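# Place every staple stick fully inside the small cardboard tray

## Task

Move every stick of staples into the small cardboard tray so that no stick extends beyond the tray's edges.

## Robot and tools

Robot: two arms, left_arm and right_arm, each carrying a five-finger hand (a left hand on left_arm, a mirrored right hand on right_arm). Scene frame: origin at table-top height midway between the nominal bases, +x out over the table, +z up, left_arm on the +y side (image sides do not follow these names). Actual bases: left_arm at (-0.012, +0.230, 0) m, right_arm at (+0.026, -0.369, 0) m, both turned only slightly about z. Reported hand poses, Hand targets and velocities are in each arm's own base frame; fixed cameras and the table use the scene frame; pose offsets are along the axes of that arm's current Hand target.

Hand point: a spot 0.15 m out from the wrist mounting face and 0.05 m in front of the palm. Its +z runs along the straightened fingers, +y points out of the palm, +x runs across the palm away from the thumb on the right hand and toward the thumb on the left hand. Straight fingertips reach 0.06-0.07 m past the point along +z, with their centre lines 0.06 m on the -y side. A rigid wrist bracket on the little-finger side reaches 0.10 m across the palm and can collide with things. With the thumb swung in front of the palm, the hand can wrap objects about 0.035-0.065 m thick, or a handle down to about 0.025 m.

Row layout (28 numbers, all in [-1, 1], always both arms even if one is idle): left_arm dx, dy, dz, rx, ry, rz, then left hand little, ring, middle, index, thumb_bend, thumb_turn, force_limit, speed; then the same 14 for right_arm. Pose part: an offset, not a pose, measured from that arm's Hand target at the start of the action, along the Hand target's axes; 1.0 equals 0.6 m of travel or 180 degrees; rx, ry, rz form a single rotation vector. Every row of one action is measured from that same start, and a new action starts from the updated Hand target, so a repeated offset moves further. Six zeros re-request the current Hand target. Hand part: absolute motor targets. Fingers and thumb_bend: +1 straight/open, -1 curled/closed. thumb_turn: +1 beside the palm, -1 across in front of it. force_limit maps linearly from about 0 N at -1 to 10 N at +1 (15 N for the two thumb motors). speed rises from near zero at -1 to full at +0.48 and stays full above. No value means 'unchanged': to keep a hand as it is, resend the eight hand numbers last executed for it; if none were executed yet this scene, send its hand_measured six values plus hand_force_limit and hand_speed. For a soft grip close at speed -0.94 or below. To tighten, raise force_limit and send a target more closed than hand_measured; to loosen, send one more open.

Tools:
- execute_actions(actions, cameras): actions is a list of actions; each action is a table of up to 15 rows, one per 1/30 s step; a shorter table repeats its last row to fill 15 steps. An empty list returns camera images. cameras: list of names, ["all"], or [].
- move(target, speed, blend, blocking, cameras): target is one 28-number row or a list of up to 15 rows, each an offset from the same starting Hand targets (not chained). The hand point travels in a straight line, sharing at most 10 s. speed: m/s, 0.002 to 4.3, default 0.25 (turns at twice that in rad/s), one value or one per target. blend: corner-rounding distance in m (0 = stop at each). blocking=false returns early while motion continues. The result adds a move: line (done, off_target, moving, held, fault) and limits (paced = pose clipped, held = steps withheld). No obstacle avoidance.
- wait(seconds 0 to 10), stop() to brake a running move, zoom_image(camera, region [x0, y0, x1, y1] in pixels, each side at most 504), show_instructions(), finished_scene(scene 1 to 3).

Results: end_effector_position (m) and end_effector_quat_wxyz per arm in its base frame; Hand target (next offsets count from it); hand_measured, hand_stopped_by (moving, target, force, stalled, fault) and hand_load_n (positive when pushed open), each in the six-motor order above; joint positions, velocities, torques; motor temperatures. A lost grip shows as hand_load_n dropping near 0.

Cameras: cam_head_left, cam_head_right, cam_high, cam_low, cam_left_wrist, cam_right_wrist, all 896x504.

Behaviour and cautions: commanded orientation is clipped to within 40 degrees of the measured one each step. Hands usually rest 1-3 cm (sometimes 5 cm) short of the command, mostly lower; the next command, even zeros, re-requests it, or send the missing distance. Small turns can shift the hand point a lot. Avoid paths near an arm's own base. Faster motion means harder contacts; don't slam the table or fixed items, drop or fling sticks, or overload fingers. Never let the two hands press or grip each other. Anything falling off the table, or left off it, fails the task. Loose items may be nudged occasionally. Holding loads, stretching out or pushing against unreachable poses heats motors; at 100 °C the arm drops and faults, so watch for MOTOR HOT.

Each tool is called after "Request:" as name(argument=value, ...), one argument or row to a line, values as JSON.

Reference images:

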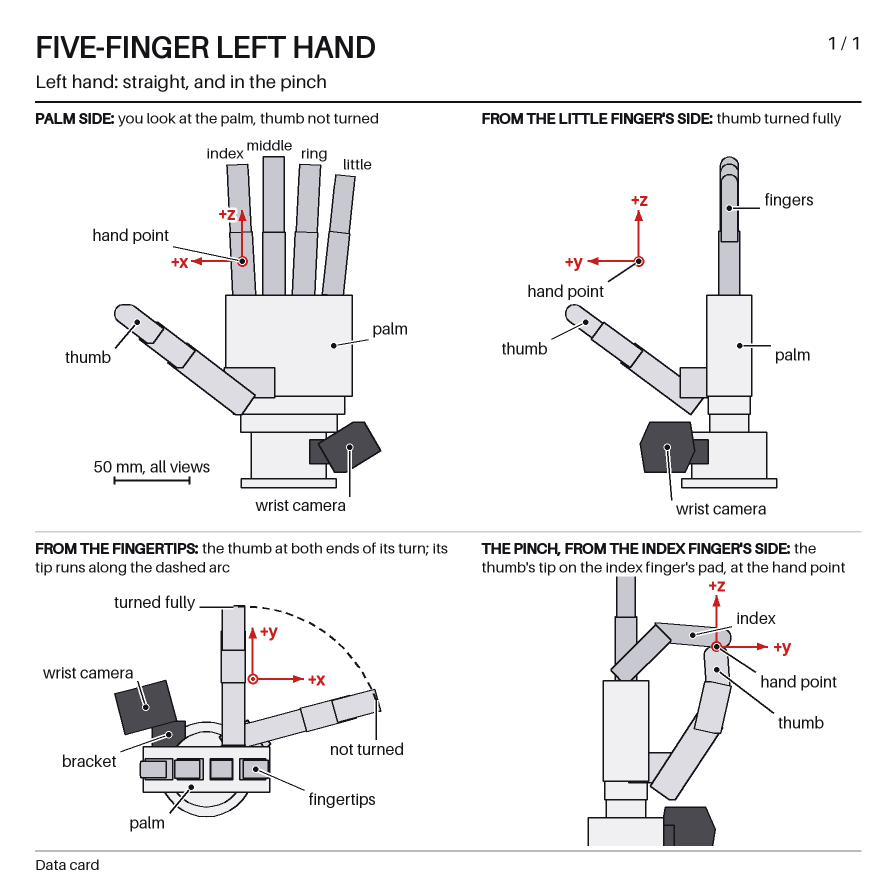

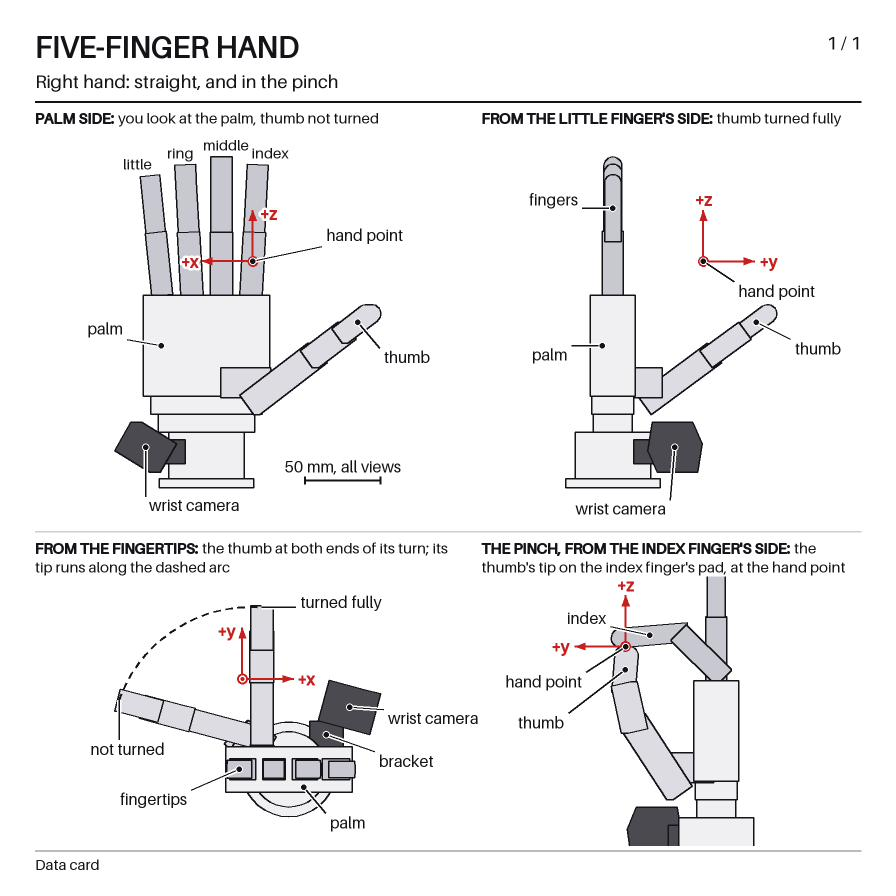

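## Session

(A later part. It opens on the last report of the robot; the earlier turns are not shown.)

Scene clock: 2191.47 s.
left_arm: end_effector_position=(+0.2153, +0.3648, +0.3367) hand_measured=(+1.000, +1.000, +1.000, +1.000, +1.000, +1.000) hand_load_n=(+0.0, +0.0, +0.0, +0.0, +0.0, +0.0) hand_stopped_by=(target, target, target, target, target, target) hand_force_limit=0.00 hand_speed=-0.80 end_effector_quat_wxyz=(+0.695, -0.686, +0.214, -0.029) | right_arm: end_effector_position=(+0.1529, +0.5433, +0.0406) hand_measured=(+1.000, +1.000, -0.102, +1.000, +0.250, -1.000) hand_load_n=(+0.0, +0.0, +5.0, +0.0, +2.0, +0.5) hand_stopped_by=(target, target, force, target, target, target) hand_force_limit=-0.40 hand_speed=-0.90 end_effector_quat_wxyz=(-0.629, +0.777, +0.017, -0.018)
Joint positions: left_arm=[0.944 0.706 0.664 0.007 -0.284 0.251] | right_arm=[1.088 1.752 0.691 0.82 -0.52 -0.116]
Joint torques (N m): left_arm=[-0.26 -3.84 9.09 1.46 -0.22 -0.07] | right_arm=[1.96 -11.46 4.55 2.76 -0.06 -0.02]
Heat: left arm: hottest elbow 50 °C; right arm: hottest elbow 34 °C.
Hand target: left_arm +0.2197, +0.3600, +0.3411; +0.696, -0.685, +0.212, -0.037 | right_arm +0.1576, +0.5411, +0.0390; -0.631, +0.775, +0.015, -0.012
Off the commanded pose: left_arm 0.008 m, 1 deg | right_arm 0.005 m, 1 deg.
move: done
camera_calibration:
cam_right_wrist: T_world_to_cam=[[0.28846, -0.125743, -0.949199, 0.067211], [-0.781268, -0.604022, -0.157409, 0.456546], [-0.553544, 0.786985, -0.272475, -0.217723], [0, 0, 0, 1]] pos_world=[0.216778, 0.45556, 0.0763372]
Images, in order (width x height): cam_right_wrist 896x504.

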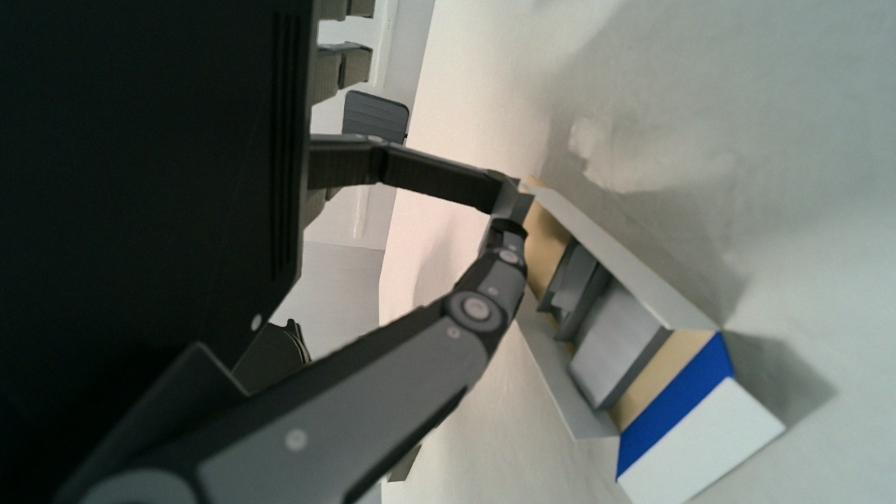

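Request:
move(
  target=[0,0,0,0,0,0,1,1,1,1,1,1,0,-0.8,-0.0032,-0.0050,-0.0010,0,-0.0048,-0.0010,1,1,-0.35,1,0.25,-1,-0.4,-0.9],
  speed=0.04,
  cameras=["cam_right_wrist"],
)

Request:
zoom_image(
  camera="cam_right_wrist",
  region=[460, 140, 640, 320],
)

Scene clock: 2200.67 s.
left_arm: end_effector_position=(+0.2153, +0.3648, +0.3367) hand_measured=(+1.000, +1.000, +1.000, +1.000, +1.000, +1.000) hand_load_n=(+0.0, +0.0, +0.0, +0.0, +0.0, +0.0) hand_stopped_by=(target, target, target, target, target, target) hand_force_limit=0.00 hand_speed=-0.80 end_effector_quat_wxyz=(+0.695, -0.686, +0.214, -0.029) | right_arm: end_effector_position=(+0.1515, +0.5429, +0.0408) hand_measured=(+1.000, +1.000, -0.102, +1.000, +0.250, -1.000) hand_load_n=(+0.0, +0.0, +5.0, +0.0, +2.5, +0.5) hand_stopped_by=(target, target, force, target, target, target) hand_force_limit=-0.40 hand_speed=-0.90 end_effector_quat_wxyz=(-0.630, +0.776, +0.020, -0.021)
Joint positions: left_arm=[0.944 0.706 0.664 0.007 -0.284 0.251] | right_arm=[1.088 1.752 0.691 0.82 -0.53 -0.116]
Joint torques (N m): left_arm=[-0.44 -3.72 9.16 1.78 -0.17 -0.04] | right_arm=[1.2 -11.81 4.81 2.22 -0.28 -0.12]
Heat: left arm: hottest elbow 50 °C; right arm: hottest elbow 33 °C.
Hand target: left_arm +0.2197, +0.3600, +0.3411; +0.696, -0.685, +0.212, -0.037 | right_arm +0.1557, +0.5410, +0.0420; -0.631, +0.775, +0.021, -0.017
Off the commanded pose: left_arm 0.008 m, 1 deg | right_arm 0.005 m, 1 deg.
move: done
camera_calibration:
cam_right_wrist: T_world_to_cam=[[0.287626, -0.122126, -0.949925, 0.0660779], [-0.77621, -0.61074, -0.156508, 0.458057], [-0.561043, 0.782357, -0.27046, -0.214537], [0, 0, 0, 1]] pos_world=[0.216178, 0.455669, 0.076435]
Images, in order (width x height): cam_right_wrist 896x504.

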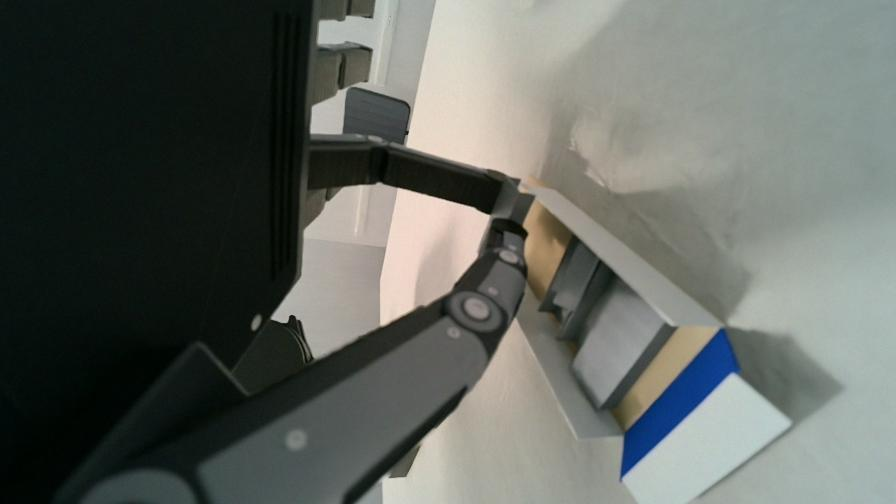

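Scaled by 2.800 from the camera's 896x504 image, which has a finer 1280x720 frame.

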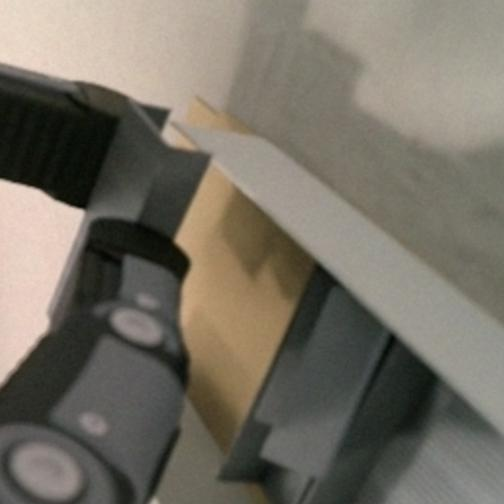

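Request:
move(
  target=[0,0,0,0,0,0,1,1,1,1,1,1,0,-0.8,-0.0008,0.0098,0.0020,0,-0.0048,-0.0010,1,1,-0.35,1,0.25,-1,-0.4,-0.9],
  speed=0.04,
  cameras=["cam_right_wrist"],
)

Request:
zoom_image(
  camera="cam_right_wrist",
  region=[460, 140, 640, 320],
)

Scene clock: 2210.03 s.
left_arm: end_effector_position=(+0.2153, +0.3648, +0.3367) hand_measured=(+1.000, +1.000, +1.000, +1.000, +1.000, +1.000) hand_load_n=(+0.0, +0.0, +0.0, +0.0, +0.0, -0.5) hand_stopped_by=(target, target, target, target, target, target) hand_force_limit=0.00 hand_speed=-0.80 end_effector_quat_wxyz=(+0.695, -0.686, +0.214, -0.029) | right_arm: end_effector_position=(+0.1495, +0.5406, +0.0336) hand_measured=(+1.000, +1.000, -0.102, +1.000, +0.250, -1.000) hand_load_n=(+0.0, +0.0, +5.0, +0.0, +2.5, +0.5) hand_stopped_by=(target, target, force, target, target, target) hand_force_limit=-0.40 hand_speed=-0.90 end_effector_quat_wxyz=(-0.626, +0.779, +0.024, -0.029)
Joint positions: left_arm=[0.944 0.706 0.664 0.007 -0.284 0.251] | right_arm=[1.084 1.766 0.691 0.82 -0.549 -0.12]
Joint torques (N m): left_arm=[-0.26 -3.37 9.13 1.52 -0.17 -0.05] | right_arm=[1.26 -12.22 4.94 2.8 -0.31 -0.09]
Heat: left arm: hottest elbow 50 °C; right arm: hottest elbow 33 °C.
Hand target: left_arm +0.2197, +0.3600, +0.3411; +0.696, -0.685, +0.212, -0.037 | right_arm +0.1552, +0.5410, +0.0361; -0.631, +0.775, +0.027, -0.022
Off the commanded pose: left_arm 0.008 m, 1 deg | right_arm 0.006 m, 1 deg.
move: done
camera_calibration:
cam_right_wrist: T_world_to_cam=[[0.28309, -0.127558, -0.950573, 0.0630994], [-0.767611, -0.624339, -0.144822, 0.459601], [-0.575007, 0.770668, -0.274659, -0.207217], [0, 0, 0, 1]] pos_world=[0.215781, 0.454691, 0.0696269]
Images, in order (width x height): cam_right_wrist 896x504.

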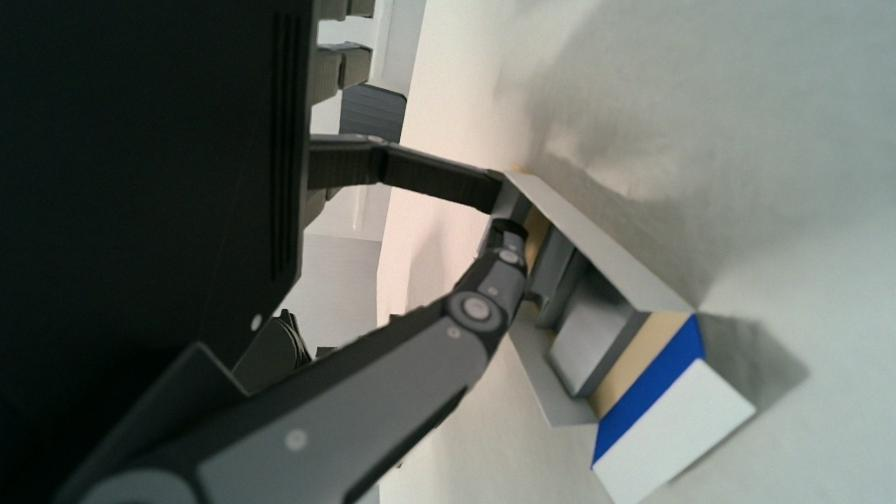

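Scaled by 2.800 from the camera's 896x504 image, which has a finer 1280x720 frame.

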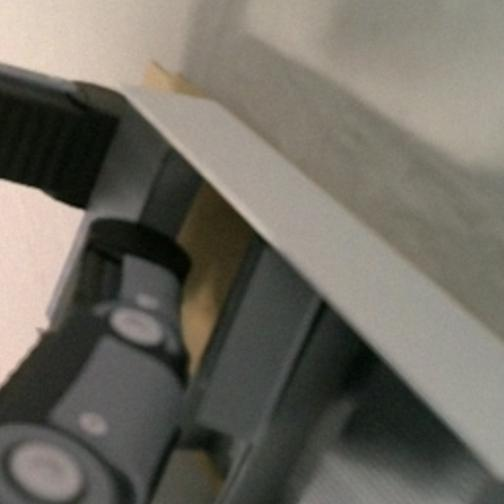

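Request:
move(
  target=[0,0,0,0,0,0,1,1,1,1,1,1,0,-0.8,0.0,0.0082,0.0033,0,0.0,0.0,1,1,-0.35,1,0.25,-1,-0.4,-0.9],
  speed=0.03,
  cameras=["cam_right_wrist"],
)

Request:
zoom_image(
  camera="cam_right_wrist",
  region=[460, 140, 640, 320],
)

Scene clock: 2214.43 s.
left_arm: end_effector_position=(+0.2153, +0.3648, +0.3367) hand_measured=(+1.000, +1.000, +1.000, +1.000, +1.000, +1.000) hand_load_n=(+0.0, +0.0, +0.0, -0.5, +0.0, +0.0) hand_stopped_by=(target, target, target, target, target, target) hand_force_limit=0.00 hand_speed=-0.80 end_effector_quat_wxyz=(+0.695, -0.686, +0.214, -0.029) | right_arm: end_effector_position=(+0.1498, +0.5411, +0.0300) hand_measured=(+1.000, +1.000, -0.102, +1.000, +0.250, -1.000) hand_load_n=(+0.0, +0.0, +5.0, +0.0, +2.5, +0.5) hand_stopped_by=(target, target, force, target, target, target) hand_force_limit=-0.40 hand_speed=-0.90 end_effector_quat_wxyz=(-0.626, +0.779, +0.024, -0.028)
Joint positions: left_arm=[0.944 0.706 0.664 0.007 -0.284 0.251] | right_arm=[1.084 1.779 0.691 0.836 -0.549 -0.12]
Joint torques (N m): left_arm=[-0.09 -3.9 9.09 1.66 -0.19 0.01] | right_arm=[0.85 -11.63 5.14 2.74 -0.26 -0.14]
Heat: left arm: hottest elbow 50 °C; right arm: hottest elbow 33 °C.
Hand target: left_arm +0.2197, +0.3600, +0.3411; +0.696, -0.685, +0.212, -0.037 | right_arm +0.1551, +0.5419, +0.0309; -0.631, +0.775, +0.027, -0.022
Off the commanded pose: left_arm 0.008 m, 1 deg | right_arm 0.005 m, 1 deg.
move: done
camera_calibration:
cam_right_wrist: T_world_to_cam=[[0.284237, -0.125305, -0.95053, 0.0583024], [-0.767424, -0.624008, -0.147222, 0.459434], [-0.574691, 0.771306, -0.273529, -0.208858], [0, 0, 0, 1]] pos_world=[0.21598, 0.45509, 0.0659284]
Images, in order (width x height): cam_right_wrist 896x504.

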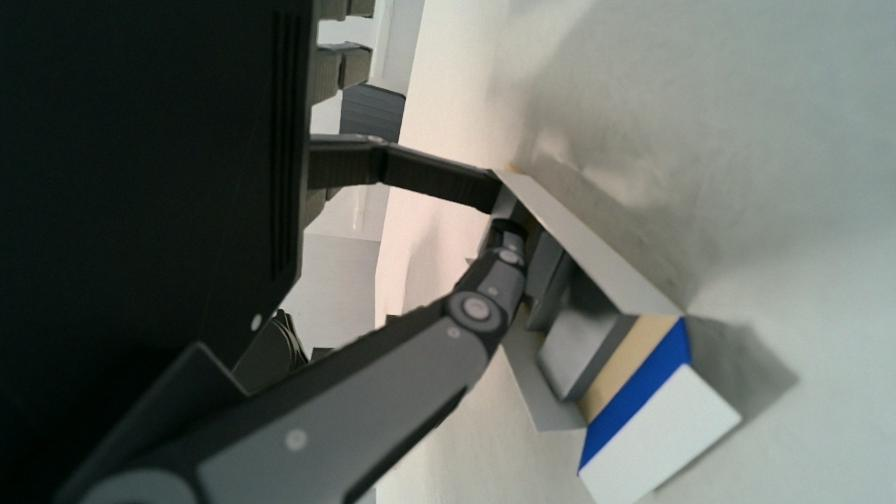

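Scaled by 2.800 from the camera's 896x504 image, which has a finer 1280x720 frame.

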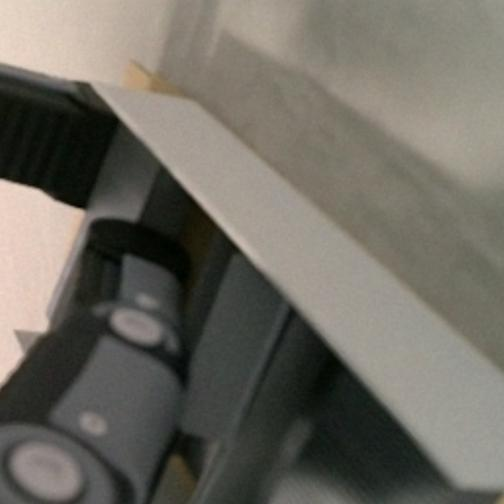

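Request:
move(
  target=[0,0,0,0,0,0,1,1,1,1,1,1,0,-0.8,-0.0007,-0.0025,-0.0108,0,0.0,0.0,1,1,-0.35,1,0.25,-1,-0.4,-0.9],
  speed=0.03,
  cameras=["cam_right_wrist"],
)

Request:
zoom_image(
  camera="cam_right_wrist",
  region=[460, 140, 640, 320],
)

Scene clock: 2218.47 s.
left_arm: end_effector_position=(+0.2153, +0.3648, +0.3367) hand_measured=(+1.000, +1.000, +1.000, +1.000, +1.000, +1.000) hand_load_n=(-0.5, +0.0, +0.0, -0.5, +0.0, -0.5) hand_stopped_by=(target, target, target, target, target, target) hand_force_limit=0.00 hand_speed=-0.80 end_effector_quat_wxyz=(+0.695, -0.686, +0.214, -0.029) | right_arm: end_effector_position=(+0.1505, +0.5391, +0.0293) hand_measured=(+1.000, +1.000, -0.102, +1.000, +0.250, -1.000) hand_load_n=(+0.0, +0.0, +5.5, +0.0, +2.0, +0.5) hand_stopped_by=(target, target, force, target, target, target) hand_force_limit=-0.40 hand_speed=-0.90 end_effector_quat_wxyz=(-0.626, +0.779, +0.024, -0.030)
Joint positions: left_arm=[0.944 0.706 0.664 0.007 -0.284 0.251] | right_arm=[1.079 1.779 0.688 0.837 -0.555 -0.12]
Joint torques (N m): left_arm=[1.03 -3.55 9.26 1.78 -0.17 -0.03] | right_arm=[1.44 -12.45 4.04 2.51 -0.2 -0.09]
Heat: left arm: hottest elbow 50 °C; right arm: hottest elbow 33 °C.
Hand target: left_arm +0.2197, +0.3600, +0.3411; +0.696, -0.685, +0.212, -0.037 | right_arm +0.1551, +0.5359, +0.0336; -0.631, +0.775, +0.027, -0.022
Off the commanded pose: left_arm 0.008 m, 1 deg | right_arm 0.007 m, 1 deg.
move: done
camera_calibration:
cam_right_wrist: T_world_to_cam=[[0.282792, -0.12534, -0.950957, 0.0574157], [-0.766593, -0.625424, -0.145534, 0.459237], [-0.57651, 0.770152, -0.27295, -0.206293], [0, 0, 0, 1]] pos_world=[0.216881, 0.453292, 0.0651264]
Images, in order (width x height): cam_right_wrist 896x504.

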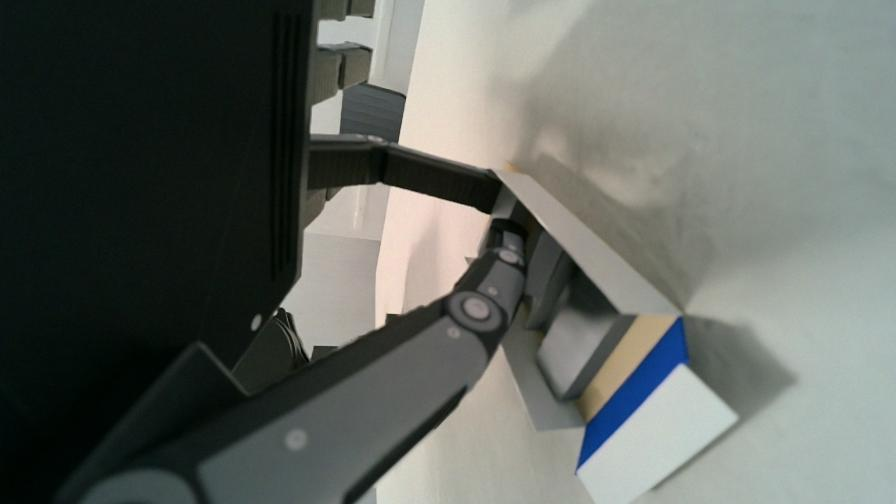

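Scaled by 2.800 from the camera's 896x504 image, which has a finer 1280x720 frame.

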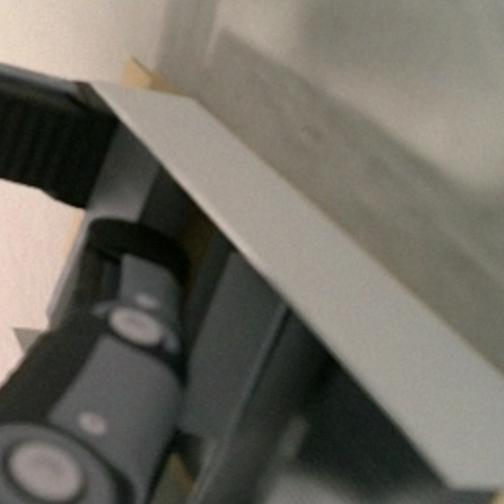

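Request:
move(
  target=[0,0,0,0,0,0,1,1,1,1,1,1,0,-0.8,0.0,0.0082,0.0017,0,0.0,0.0,1,1,-0.35,1,0.25,-1,-0.4,-0.9],
  speed=0.03,
)

Scene clock: 2222.20 s.
left_arm: end_effector_position=(+0.2153, +0.3648, +0.3367) hand_measured=(+1.000, +1.000, +1.000, +1.000, +1.000, +1.000) hand_load_n=(+0.0, +0.0, +0.0, +0.0, +0.0, +0.0) hand_stopped_by=(target, target, target, target, target, target) hand_force_limit=0.00 hand_speed=-0.80 end_effector_quat_wxyz=(+0.695, -0.686, +0.214, -0.029) | right_arm: end_effector_position=(+0.1507, +0.5385, +0.0300) hand_measured=(+1.000, +1.000, -0.102, +1.000, +0.250, -1.000) hand_load_n=(+0.0, +0.0, +5.0, +0.0, +2.0, +0.5) hand_stopped_by=(target, target, force, target, target, target) hand_force_limit=-0.40 hand_speed=-0.90 end_effector_quat_wxyz=(-0.629, +0.777, +0.026, -0.028)
Joint positions: left_arm=[0.944 0.706 0.664 0.007 -0.284 0.251] | right_arm=[1.078 1.779 0.683 0.849 -0.555 -0.121]
Joint torques (N m): left_arm=[0.26 -3.72 9.29 1.81 -0.13 -0.05] | right_arm=[1.85 -11.16 4.34 2.8 -0.27 -0.1]
Heat: left arm: hottest elbow 50 °C; right arm: hottest elbow 33 °C.
Hand target: left_arm +0.2197, +0.3600, +0.3411; +0.696, -0.685, +0.212, -0.037 | right_arm +0.1552, +0.5358, +0.0286; -0.631, +0.775, +0.027, -0.022
Off the commanded pose: left_arm 0.008 m, 1 deg | right_arm 0.005 m, 1 deg.
move: done

Request:
move(
  target=[0,0,0,0,0,0,1,1,1,1,1,1,0,-0.8,-0.0003,-0.0025,-0.0085,0,0.0,0.0,1,1,-0.35,1,0.25,-1,-0.4,-0.9],
  speed=0.03,
  cameras=["cam_right_wrist"],
)

Request:
zoom_image(
  camera="cam_right_wrist",
  region=[460, 140, 640, 320],
)

Scene clock: 2226.63 s.
left_arm: end_effector_position=(+0.2153, +0.3648, +0.3367) hand_measured=(+1.000, +1.000, +1.000, +1.000, +1.000, +1.000) hand_load_n=(+0.0, +0.0, +0.0, +0.0, +0.0, +0.0) hand_stopped_by=(target, target, target, target, target, target) hand_force_limit=0.00 hand_speed=-0.80 end_effector_quat_wxyz=(+0.695, -0.686, +0.214, -0.029) | right_arm: end_effector_position=(+0.1511, +0.5355, +0.0290) hand_measured=(+1.000, +1.000, -0.102, +1.000, +0.250, -1.000) hand_load_n=(+0.0, +0.0, +5.5, +0.0, +1.5, +0.5) hand_stopped_by=(target, target, force, target, target, target) hand_force_limit=-0.40 hand_speed=-0.90 end_effector_quat_wxyz=(-0.628, +0.777, +0.025, -0.029)
Joint positions: left_arm=[0.944 0.706 0.664 0.007 -0.284 0.251] | right_arm=[1.074 1.779 0.677 0.852 -0.561 -0.121]
Joint torques (N m): left_arm=[0.15 -2.84 8.96 1.74 -0.25 -0.09] | right_arm=[1.14 -12.63 3.89 2.5 -0.22 -0.11]
Heat: left arm: hottest elbow 50 °C; right arm: hottest elbow 33 °C.
Hand target: left_arm +0.2197, +0.3600, +0.3411; +0.696, -0.685, +0.212, -0.037 | right_arm +0.1554, +0.5311, +0.0310; -0.631, +0.775, +0.027, -0.022
Off the commanded pose: left_arm 0.008 m, 1 deg | right_arm 0.006 m, 1 deg.
move: done
camera_calibration:
cam_right_wrist: T_world_to_cam=[[0.284704, -0.12013, -0.951058, 0.0534507], [-0.766284, -0.624628, -0.150493, 0.457126], [-0.575979, 0.771627, -0.269888, -0.204158], [0, 0, 0, 1]] pos_world=[0.21748, 0.449489, 0.0645291]
Images, in order (width x height): cam_right_wrist 896x504.

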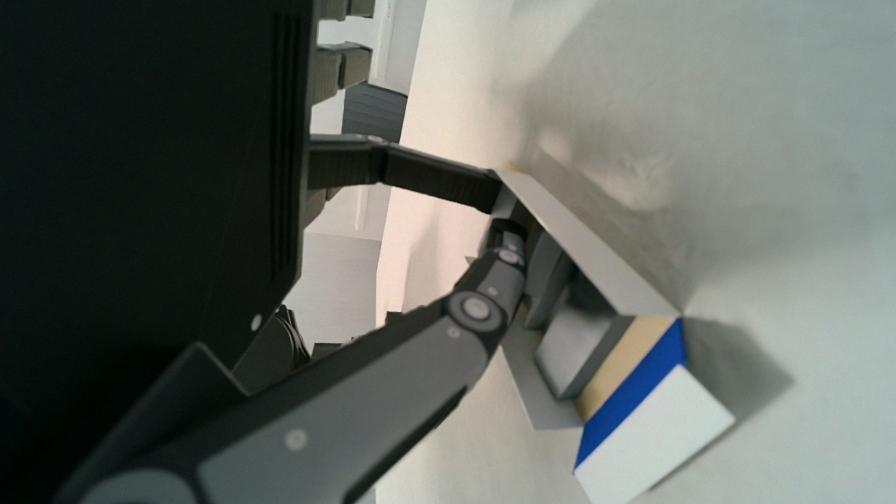

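Scaled by 2.800 from the camera's 896x504 image, which has a finer 1280x720 frame.

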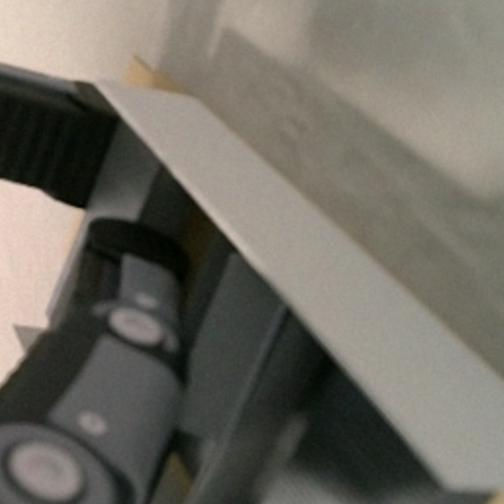

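Request:
move(
  target=[0,0,0,0,0,0,1,1,1,1,1,1,0,-0.8,0,0,0,0,0,0,1,1,0.08,1,0.25,-1,-0.4,-0.9],
  speed=0.03,
  cameras=["cam_right_wrist"],
)

Request:
zoom_image(
  camera="cam_right_wrist",
  region=[460, 140, 640, 320],
)

Scene clock: 2229.90 s.
left_arm: end_effector_position=(+0.2153, +0.3648, +0.3367) hand_measured=(+1.000, +1.000, +1.000, +1.000, +1.000, +1.000) hand_load_n=(+0.0, +0.0, +0.0, +0.0, -0.5, +0.0) hand_stopped_by=(target, target, target, target, target, target) hand_force_limit=0.00 hand_speed=-0.80 end_effector_quat_wxyz=(+0.695, -0.686, +0.214, -0.029) | right_arm: end_effector_position=(+0.1511, +0.5355, +0.0290) hand_measured=(+1.000, +1.000, +0.080, +1.000, +0.250, -1.000) hand_load_n=(+0.0, +0.0, +0.0, +0.0, -1.0, +0.0) hand_stopped_by=(target, target, target, target, target, target) hand_force_limit=-0.40 hand_speed=-0.90 end_effector_quat_wxyz=(-0.628, +0.777, +0.025, -0.029)
Joint positions: left_arm=[0.944 0.706 0.664 0.007 -0.284 0.251] | right_arm=[1.074 1.779 0.677 0.852 -0.561 -0.121]
Joint torques (N m): left_arm=[-0.5 -2.37 9.25 1.72 -0.15 -0.02] | right_arm=[1.2 -12.75 3.79 2.5 -0.26 -0.12]
Heat: left arm: hottest elbow 50 °C; right arm: hottest elbow 33 °C.
Hand target: left_arm +0.2197, +0.3600, +0.3411; +0.696, -0.685, +0.212, -0.037 | right_arm +0.1553, +0.5311, +0.0310; -0.631, +0.775, +0.027, -0.022
Off the commanded pose: left_arm 0.008 m, 1 deg | right_arm 0.006 m, 1 deg.
move: done
camera_calibration:
cam_right_wrist: T_world_to_cam=[[0.284602, -0.12002, -0.951103, 0.0534261], [-0.766093, -0.624888, -0.150386, 0.457195], [-0.576284, 0.771434, -0.269791, -0.204012], [0, 0, 0, 1]] pos_world=[0.21748, 0.449489, 0.0645289]
Images, in order (width x height): cam_right_wrist 896x504.

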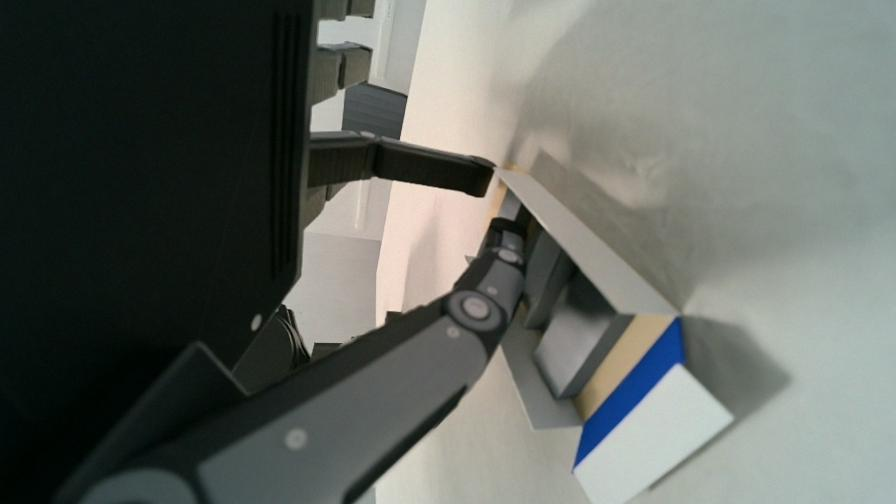

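Scaled by 2.800 from the camera's 896x504 image, which has a finer 1280x720 frame.

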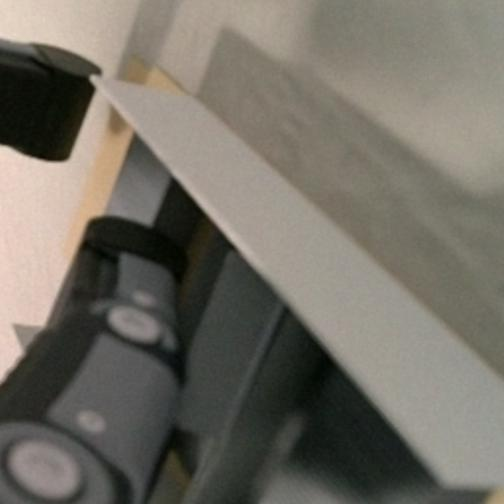

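Request:
move(
  target=[0,0,0,0,0,0,1,1,1,1,1,1,0,-0.8,0.0,-0.1000,-0.0140,0,0,0,1,1,0.08,1,0.25,-1,-0.4,-0.9],
  speed=0.06,
  cameras=["cam_right_wrist"],
)

Request:
zoom_image(
  camera="cam_right_wrist",
  region=[520, 140, 720, 340],
)

Scene clock: 2236.40 s.
left_arm: end_effector_position=(+0.2153, +0.3648, +0.3367) hand_measured=(+1.000, +1.000, +1.000, +1.000, +1.000, +1.000) hand_load_n=(+0.0, +0.0, +0.0, +0.0, +0.0, +0.0) hand_stopped_by=(target, target, target, target, target, target) hand_force_limit=0.00 hand_speed=-0.80 end_effector_quat_wxyz=(+0.695, -0.686, +0.214, -0.029) | right_arm: end_effector_position=(+0.1461, +0.5256, +0.0754) hand_measured=(+1.000, +1.000, +0.080, +1.000, +0.250, -1.000) hand_load_n=(+0.0, +0.0, +0.0, +0.0, +0.0, +0.0) hand_stopped_by=(target, target, target, target, target, target) hand_force_limit=-0.40 hand_speed=-0.90 end_effector_quat_wxyz=(-0.620, +0.784, +0.021, -0.033)
Joint positions: left_arm=[0.944 0.706 0.664 0.007 -0.284 0.251] | right_arm=[1.073 1.612 0.674 0.664 -0.561 -0.122]
Joint torques (N m): left_arm=[-0.32 -4.13 9.31 1.61 -0.18 -0.04] | right_arm=[2.2 -12.4 8.09 1.8 -0.11 -0.12]
Heat: left arm: hottest elbow 50 °C; right arm: hottest elbow 33 °C.
Hand target: left_arm +0.2197, +0.3600, +0.3411; +0.696, -0.685, +0.212, -0.037 | right_arm +0.1552, +0.5350, +0.0916; -0.631, +0.775, +0.027, -0.022
Off the commanded pose: left_arm 0.008 m, 1 deg | right_arm 0.021 m, 2 deg.
move: off_target (right_arm)
camera_calibration:
cam_right_wrist: T_world_to_cam=[[0.274281, -0.141174, -0.951231, 0.110362], [-0.767913, -0.627577, -0.128283, 0.454155], [-0.57886, 0.765648, -0.280542, -0.182594], [0, 0, 0, 1]] pos_world=[0.212785, 0.4404, 0.112015]
Images, in order (width x height): cam_right_wrist 896x504.

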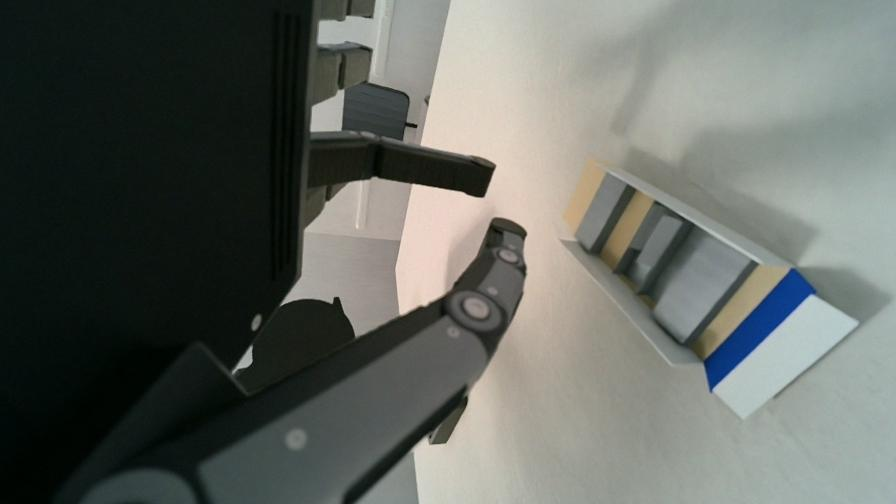

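Scaled by 2.520 from the camera's 896x504 image, which has a finer 1280x720 frame.

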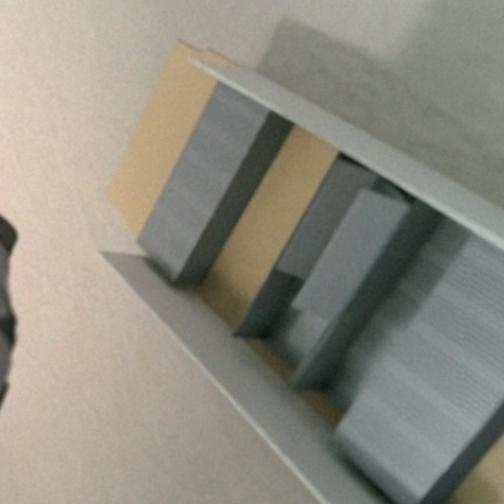

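Request:
move(
  target=[0,0,0,0,0,0,1,1,1,1,1,1,0,-0.8,0,0,0,0,0,0,1,1,0.0,1,1,1,-0.4,-0.4],
  speed=0.1,
)

Request:
move(
  target=[
    [0,0,0,0,0,0,1,1,1,1,1,1,0,-0.8,-0.0003,-0.0207,0.0315,0,0,0,1,1,0.0,1,1,1,-0.4,-0.4],
    [0,0,0,0,0,0,1,1,1,1,1,1,0,-0.8,-0.0092,0.0692,0.0079,0,0,0,1,1,0.0,1,1,1,-0.4,-0.4],
  ],
  speed=0.08,
  cameras=["cam_right_wrist"],
)

Request:
zoom_image(
  camera="cam_right_wrist",
  region=[440, 120, 660, 340],
)

Scene clock: 2259.20 s.
left_arm: end_effector_position=(+0.2153, +0.3648, +0.3367) hand_measured=(+1.000, +1.000, +1.000, +1.000, +1.000, +1.000) hand_load_n=(+0.0, +0.0, +0.0, +0.0, +0.0, +0.0) hand_stopped_by=(target, target, target, target, target, target) hand_force_limit=0.00 hand_speed=-0.80 end_effector_quat_wxyz=(+0.695, -0.686, +0.214, -0.029) | right_arm: end_effector_position=(+0.1461, +0.5256, +0.0754) hand_measured=(+1.000, +1.000, +0.000, +1.000, +1.000, +1.000) hand_load_n=(+0.0, +0.0, +0.0, +0.0, +0.0, +0.0) hand_stopped_by=(target, target, target, target, target, target) hand_force_limit=-0.40 hand_speed=-0.40 end_effector_quat_wxyz=(-0.620, +0.784, +0.021, -0.033)
Joint positions: left_arm=[0.944 0.706 0.664 0.007 -0.284 0.251] | right_arm=[1.073 1.612 0.674 0.664 -0.561 -0.122]
Joint torques (N m): left_arm=[0.26 -2.9 9.02 1.65 -0.14 -0.06] | right_arm=[1.9 -12.16 8.01 1.61 -0.11 -0.1]
Heat: left arm: hottest elbow 50 °C; right arm: hottest elbow 33 °C.
Hand target: left_arm +0.2197, +0.3600, +0.3411; +0.696, -0.685, +0.212, -0.037 | right_arm +0.1552, +0.5350, +0.0916; -0.631, +0.775, +0.027, -0.022
Off the commanded pose: left_arm 0.008 m, 1 deg | right_arm 0.021 m, 2 deg.
move: off_target (right_arm)

Scene clock: 2261.20 s.
left_arm: end_effector_position=(+0.2153, +0.3648, +0.3367) hand_measured=(+1.000, +1.000, +1.000, +1.000, +1.000, +1.000) hand_load_n=(+0.0, +0.0, +0.0, +0.0, +0.0, +0.0) hand_stopped_by=(target, target, target, target, target, target) hand_force_limit=0.00 hand_speed=-0.80 end_effector_quat_wxyz=(+0.695, -0.686, +0.214, -0.029) | right_arm: end_effector_position=(+0.1446, +0.5307, +0.0457) hand_measured=(+1.000, +1.000, +0.000, +1.000, +1.000, +1.000) hand_load_n=(+0.0, +0.0, +0.0, +0.0, +0.0, +0.0) hand_stopped_by=(target, target, target, target, target, target) hand_force_limit=-0.40 hand_speed=-0.40 end_effector_quat_wxyz=(-0.624, +0.780, +0.024, -0.029)
Joint positions: left_arm=[0.944 0.706 0.664 0.007 -0.284 0.251] | right_arm=[1.083 1.709 0.664 0.786 -0.549 -0.122]
Joint torques (N m): left_arm=[0.56 -3.31 9.1 1.7 -0.15 -0.04] | right_arm=[1.61 -10.64 5.08 2.81 -0.32 -0.03]
Heat: left arm: hottest elbow 50 °C; right arm: hottest elbow 33 °C.
Hand target: left_arm +0.2197, +0.3600, +0.3411; +0.696, -0.685, +0.212, -0.037 | right_arm +0.1497, +0.5309, +0.0498; -0.631, +0.775, +0.027, -0.022
Off the commanded pose: left_arm 0.008 m, 1 deg | right_arm 0.007 m, 1 deg.
move: done
camera_calibration:
cam_right_wrist: T_world_to_cam=[[0.283484, -0.130571, -0.950046, 0.0762381], [-0.767499, -0.624866, -0.143135, 0.45159], [-0.574962, 0.769736, -0.277352, -0.198451], [0, 0, 0, 1]] pos_world=[0.21088, 0.444893, 0.082027]
Images, in order (width x height): cam_right_wrist 896x504.

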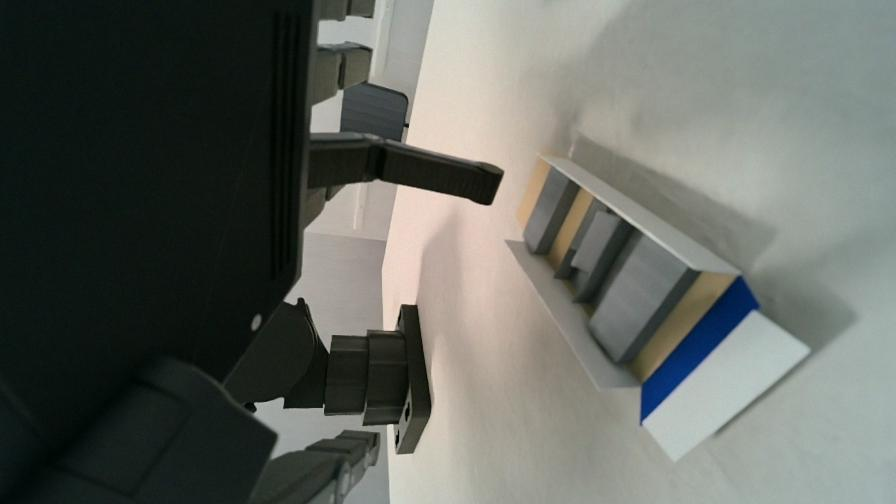

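Scaled by 2.291 from the camera's 896x504 image, which has a finer 1280x720 frame.

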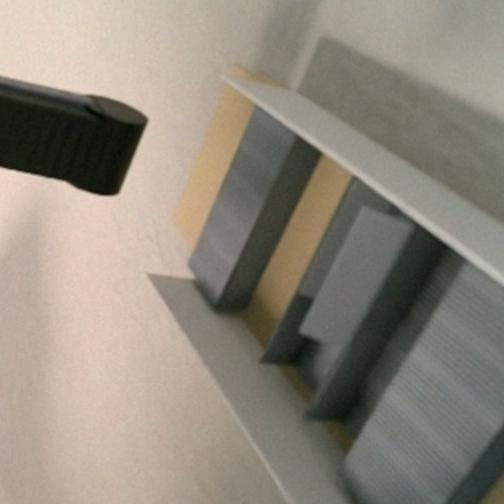

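Request:
move(
  target=[0,0,0,0,0,0,1,1,1,1,1,1,0,-0.8,0.0,0.0245,0.0050,0,0,0,1,1,0.0,1,1,1,-0.4,-0.4],
  speed=0.05,
  cameras=["cam_right_wrist"],
)

Request:
zoom_image(
  camera="cam_right_wrist",
  region=[440, 120, 620, 300],
)

Scene clock: 2269.50 s.
left_arm: end_effector_position=(+0.2153, +0.3648, +0.3367) hand_measured=(+1.000, +1.000, +1.000, +1.000, +1.000, +1.000) hand_load_n=(+0.0, +0.0, +0.0, -0.5, +0.0, +0.0) hand_stopped_by=(target, target, target, target, target, target) hand_force_limit=0.00 hand_speed=-0.80 end_effector_quat_wxyz=(+0.695, -0.686, +0.214, -0.029) | right_arm: end_effector_position=(+0.1456, +0.5325, +0.0337) hand_measured=(+1.000, +1.000, +0.000, +1.000, +1.000, +1.000) hand_load_n=(+0.0, +0.0, +0.0, +0.0, +0.0, -0.5) hand_stopped_by=(target, target, target, target, target, target) hand_force_limit=-0.40 hand_speed=-0.40 end_effector_quat_wxyz=(-0.627, +0.778, +0.025, -0.027)
Joint positions: left_arm=[0.944 0.706 0.664 0.007 -0.284 0.251] | right_arm=[1.083 1.753 0.664 0.836 -0.549 -0.122]
Joint torques (N m): left_arm=[-0.15 -3.37 9.17 1.55 -0.14 -0.07] | right_arm=[1.9 -11.58 4.52 2.67 -0.27 -0.09]
Heat: left arm: hottest elbow 50 °C; right arm: hottest elbow 33 °C.
Hand target: left_arm +0.2197, +0.3600, +0.3411; +0.696, -0.685, +0.212, -0.037 | right_arm +0.1497, +0.5309, +0.0350; -0.631, +0.775, +0.027, -0.022
Off the commanded pose: left_arm 0.008 m, 1 deg | right_arm 0.005 m, 1 deg.
move: done
camera_calibration:
cam_right_wrist: T_world_to_cam=[[0.286563, -0.124768, -0.949903, 0.0612573], [-0.766995, -0.624013, -0.149421, 0.451468], [-0.574108, 0.771389, -0.274515, -0.203691], [0, 0, 0, 1]] pos_world=[0.211779, 0.446489, 0.069731]
Images, in order (width x height): cam_right_wrist 896x504.

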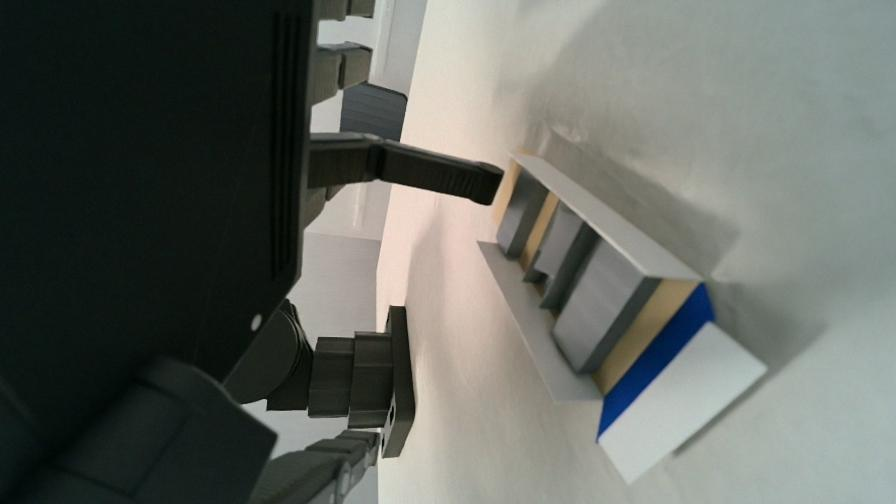

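Scaled by 2.800 from the camera's 896x504 image, which has a finer 1280x720 frame.

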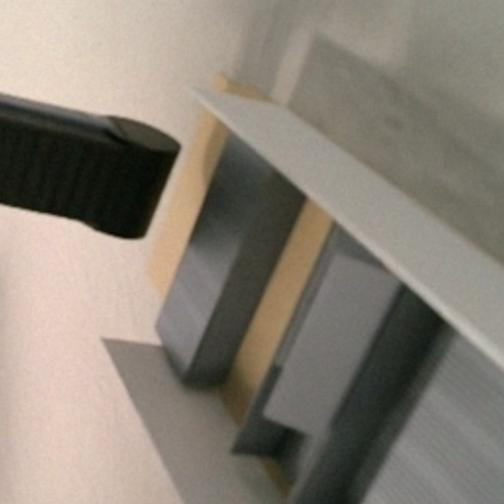

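Request:
move(
  target=[0,0,0,0,0,0,1,1,1,1,1,1,0,-0.8,0.0,0.0070,0.0014,0,0,0,1,1,0.0,1,1,1,-0.4,-0.4],
  speed=0.04,
  cameras=["cam_right_wrist"],
)

Request:
zoom_image(
  camera="cam_right_wrist",
  region=[440, 120, 620, 300],
)

Scene clock: 2272.93 s.
left_arm: end_effector_position=(+0.2153, +0.3648, +0.3367) hand_measured=(+1.000, +1.000, +1.000, +1.000, +1.000, +1.000) hand_load_n=(+0.0, +0.0, +0.0, -0.5, +0.0, +0.0) hand_stopped_by=(target, target, target, target, target, target) hand_force_limit=0.00 hand_speed=-0.80 end_effector_quat_wxyz=(+0.695, -0.686, +0.214, -0.029) | right_arm: end_effector_position=(+0.1459, +0.5330, +0.0308) hand_measured=(+1.000, +1.000, +0.000, +1.000, +1.000, +1.000) hand_load_n=(+0.0, +0.0, +0.0, +0.0, +0.0, -0.5) hand_stopped_by=(target, target, target, target, target, target) hand_force_limit=-0.40 hand_speed=-0.40 end_effector_quat_wxyz=(-0.628, +0.778, +0.025, -0.027)
Joint positions: left_arm=[0.944 0.706 0.664 0.007 -0.284 0.251] | right_arm=[1.083 1.764 0.664 0.85 -0.549 -0.122]
Joint torques (N m): left_arm=[-0.67 -2.9 9.28 1.73 -0.15 -0.03] | right_arm=[1.85 -11.11 4.22 2.99 -0.3 -0.14]
Heat: left arm: hottest elbow 50 °C; right arm: hottest elbow 33 °C.
Hand target: left_arm +0.2197, +0.3600, +0.3411; +0.696, -0.685, +0.212, -0.037 | right_arm +0.1497, +0.5308, +0.0306; -0.631, +0.775, +0.027, -0.022
Off the commanded pose: left_arm 0.008 m, 1 deg | right_arm 0.004 m, 1 deg.
move: done
camera_calibration:
cam_right_wrist: T_world_to_cam=[[0.287708, -0.122558, -0.949844, 0.0570725], [-0.766854, -0.623608, -0.151816, 0.451355], [-0.573725, 0.77207, -0.273401, -0.205195], [0, 0, 0, 1]] pos_world=[0.211978, 0.446888, 0.0666326]
Images, in order (width x height): cam_right_wrist 896x504.

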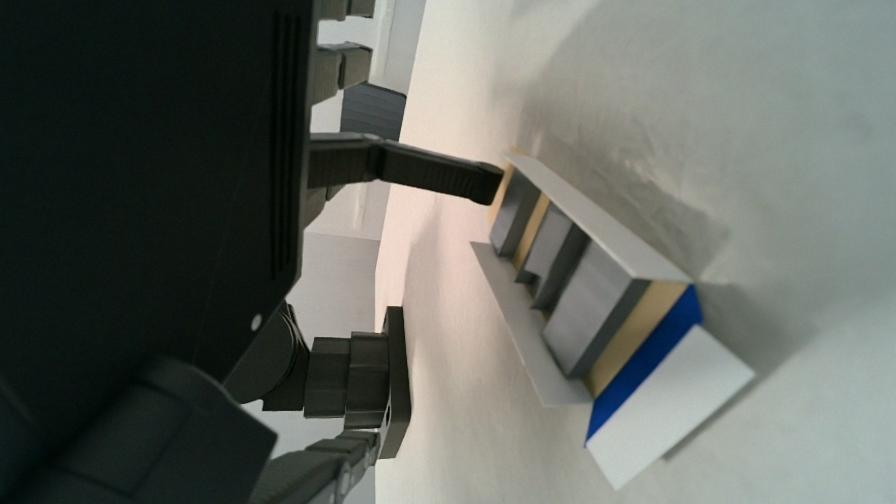

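Scaled by 2.800 from the camera's 896x504 image, which has a finer 1280x720 frame.

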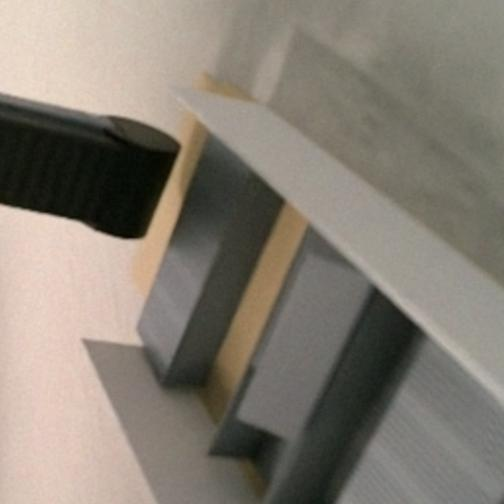

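Request:
move(
  target=[0,0,0,0,0,0,1,1,1,1,1,1,0,-0.8,-0.0010,-0.0045,-0.0110,0,0,0,1,1,0.0,1,1,1,-0.4,-0.4],
  speed=0.03,
  cameras=["cam_right_wrist"],
)

Request:
zoom_image(
  camera="cam_right_wrist",
  region=[440, 120, 620, 300],
)

Scene clock: 2276.30 s.
left_arm: end_effector_position=(+0.2153, +0.3648, +0.3367) hand_measured=(+1.000, +1.000, +1.000, +1.000, +1.000, +1.000) hand_load_n=(+0.0, +0.0, +0.0, +0.0, +0.0, +0.0) hand_stopped_by=(target, target, target, target, target, target) hand_force_limit=0.00 hand_speed=-0.80 end_effector_quat_wxyz=(+0.695, -0.686, +0.214, -0.029) | right_arm: end_effector_position=(+0.1448, +0.5261, +0.0262) hand_measured=(+1.000, +1.000, +0.000, +1.000, +1.000, +1.000) hand_load_n=(+0.0, +0.0, +0.5, +0.0, +0.0, +0.0) hand_stopped_by=(target, target, target, target, target, target) hand_force_limit=-0.40 hand_speed=-0.40 end_effector_quat_wxyz=(-0.623, +0.781, +0.023, -0.030)
Joint positions: left_arm=[0.944 0.706 0.664 0.007 -0.284 0.251] | right_arm=[1.077 1.763 0.649 0.85 -0.555 -0.122]
Joint torques (N m): left_arm=[0.03 -3.37 9.21 1.69 -0.16 -0.04] | right_arm=[1.03 -12.57 4.1 2.44 -0.25 -0.09]
Heat: left arm: hottest elbow 50 °C; right arm: hottest elbow 33 °C.
Hand target: left_arm +0.2197, +0.3600, +0.3411; +0.696, -0.685, +0.212, -0.037 | right_arm +0.1495, +0.5249, +0.0346; -0.631, +0.775, +0.027, -0.022
Off the commanded pose: left_arm 0.008 m, 1 deg | right_arm 0.010 m, 2 deg.
move: done
camera_calibration:
cam_right_wrist: T_world_to_cam=[[0.280544, -0.132661, -0.950629, 0.0586269], [-0.767826, -0.625323, -0.139332, 0.446314], [-0.575967, 0.769007, -0.277291, -0.199772], [0, 0, 0, 1]] pos_world=[0.211182, 0.440494, 0.0625234]
Images, in order (width x height): cam_right_wrist 896x504.

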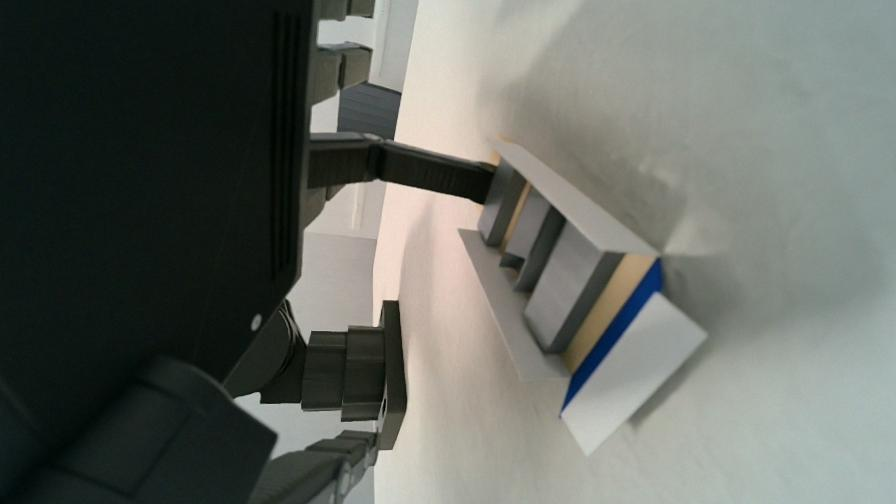

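Scaled by 2.800 from the camera's 896x504 image, which has a finer 1280x720 frame.

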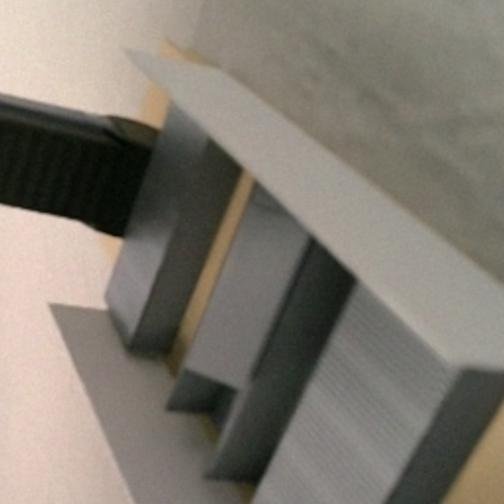

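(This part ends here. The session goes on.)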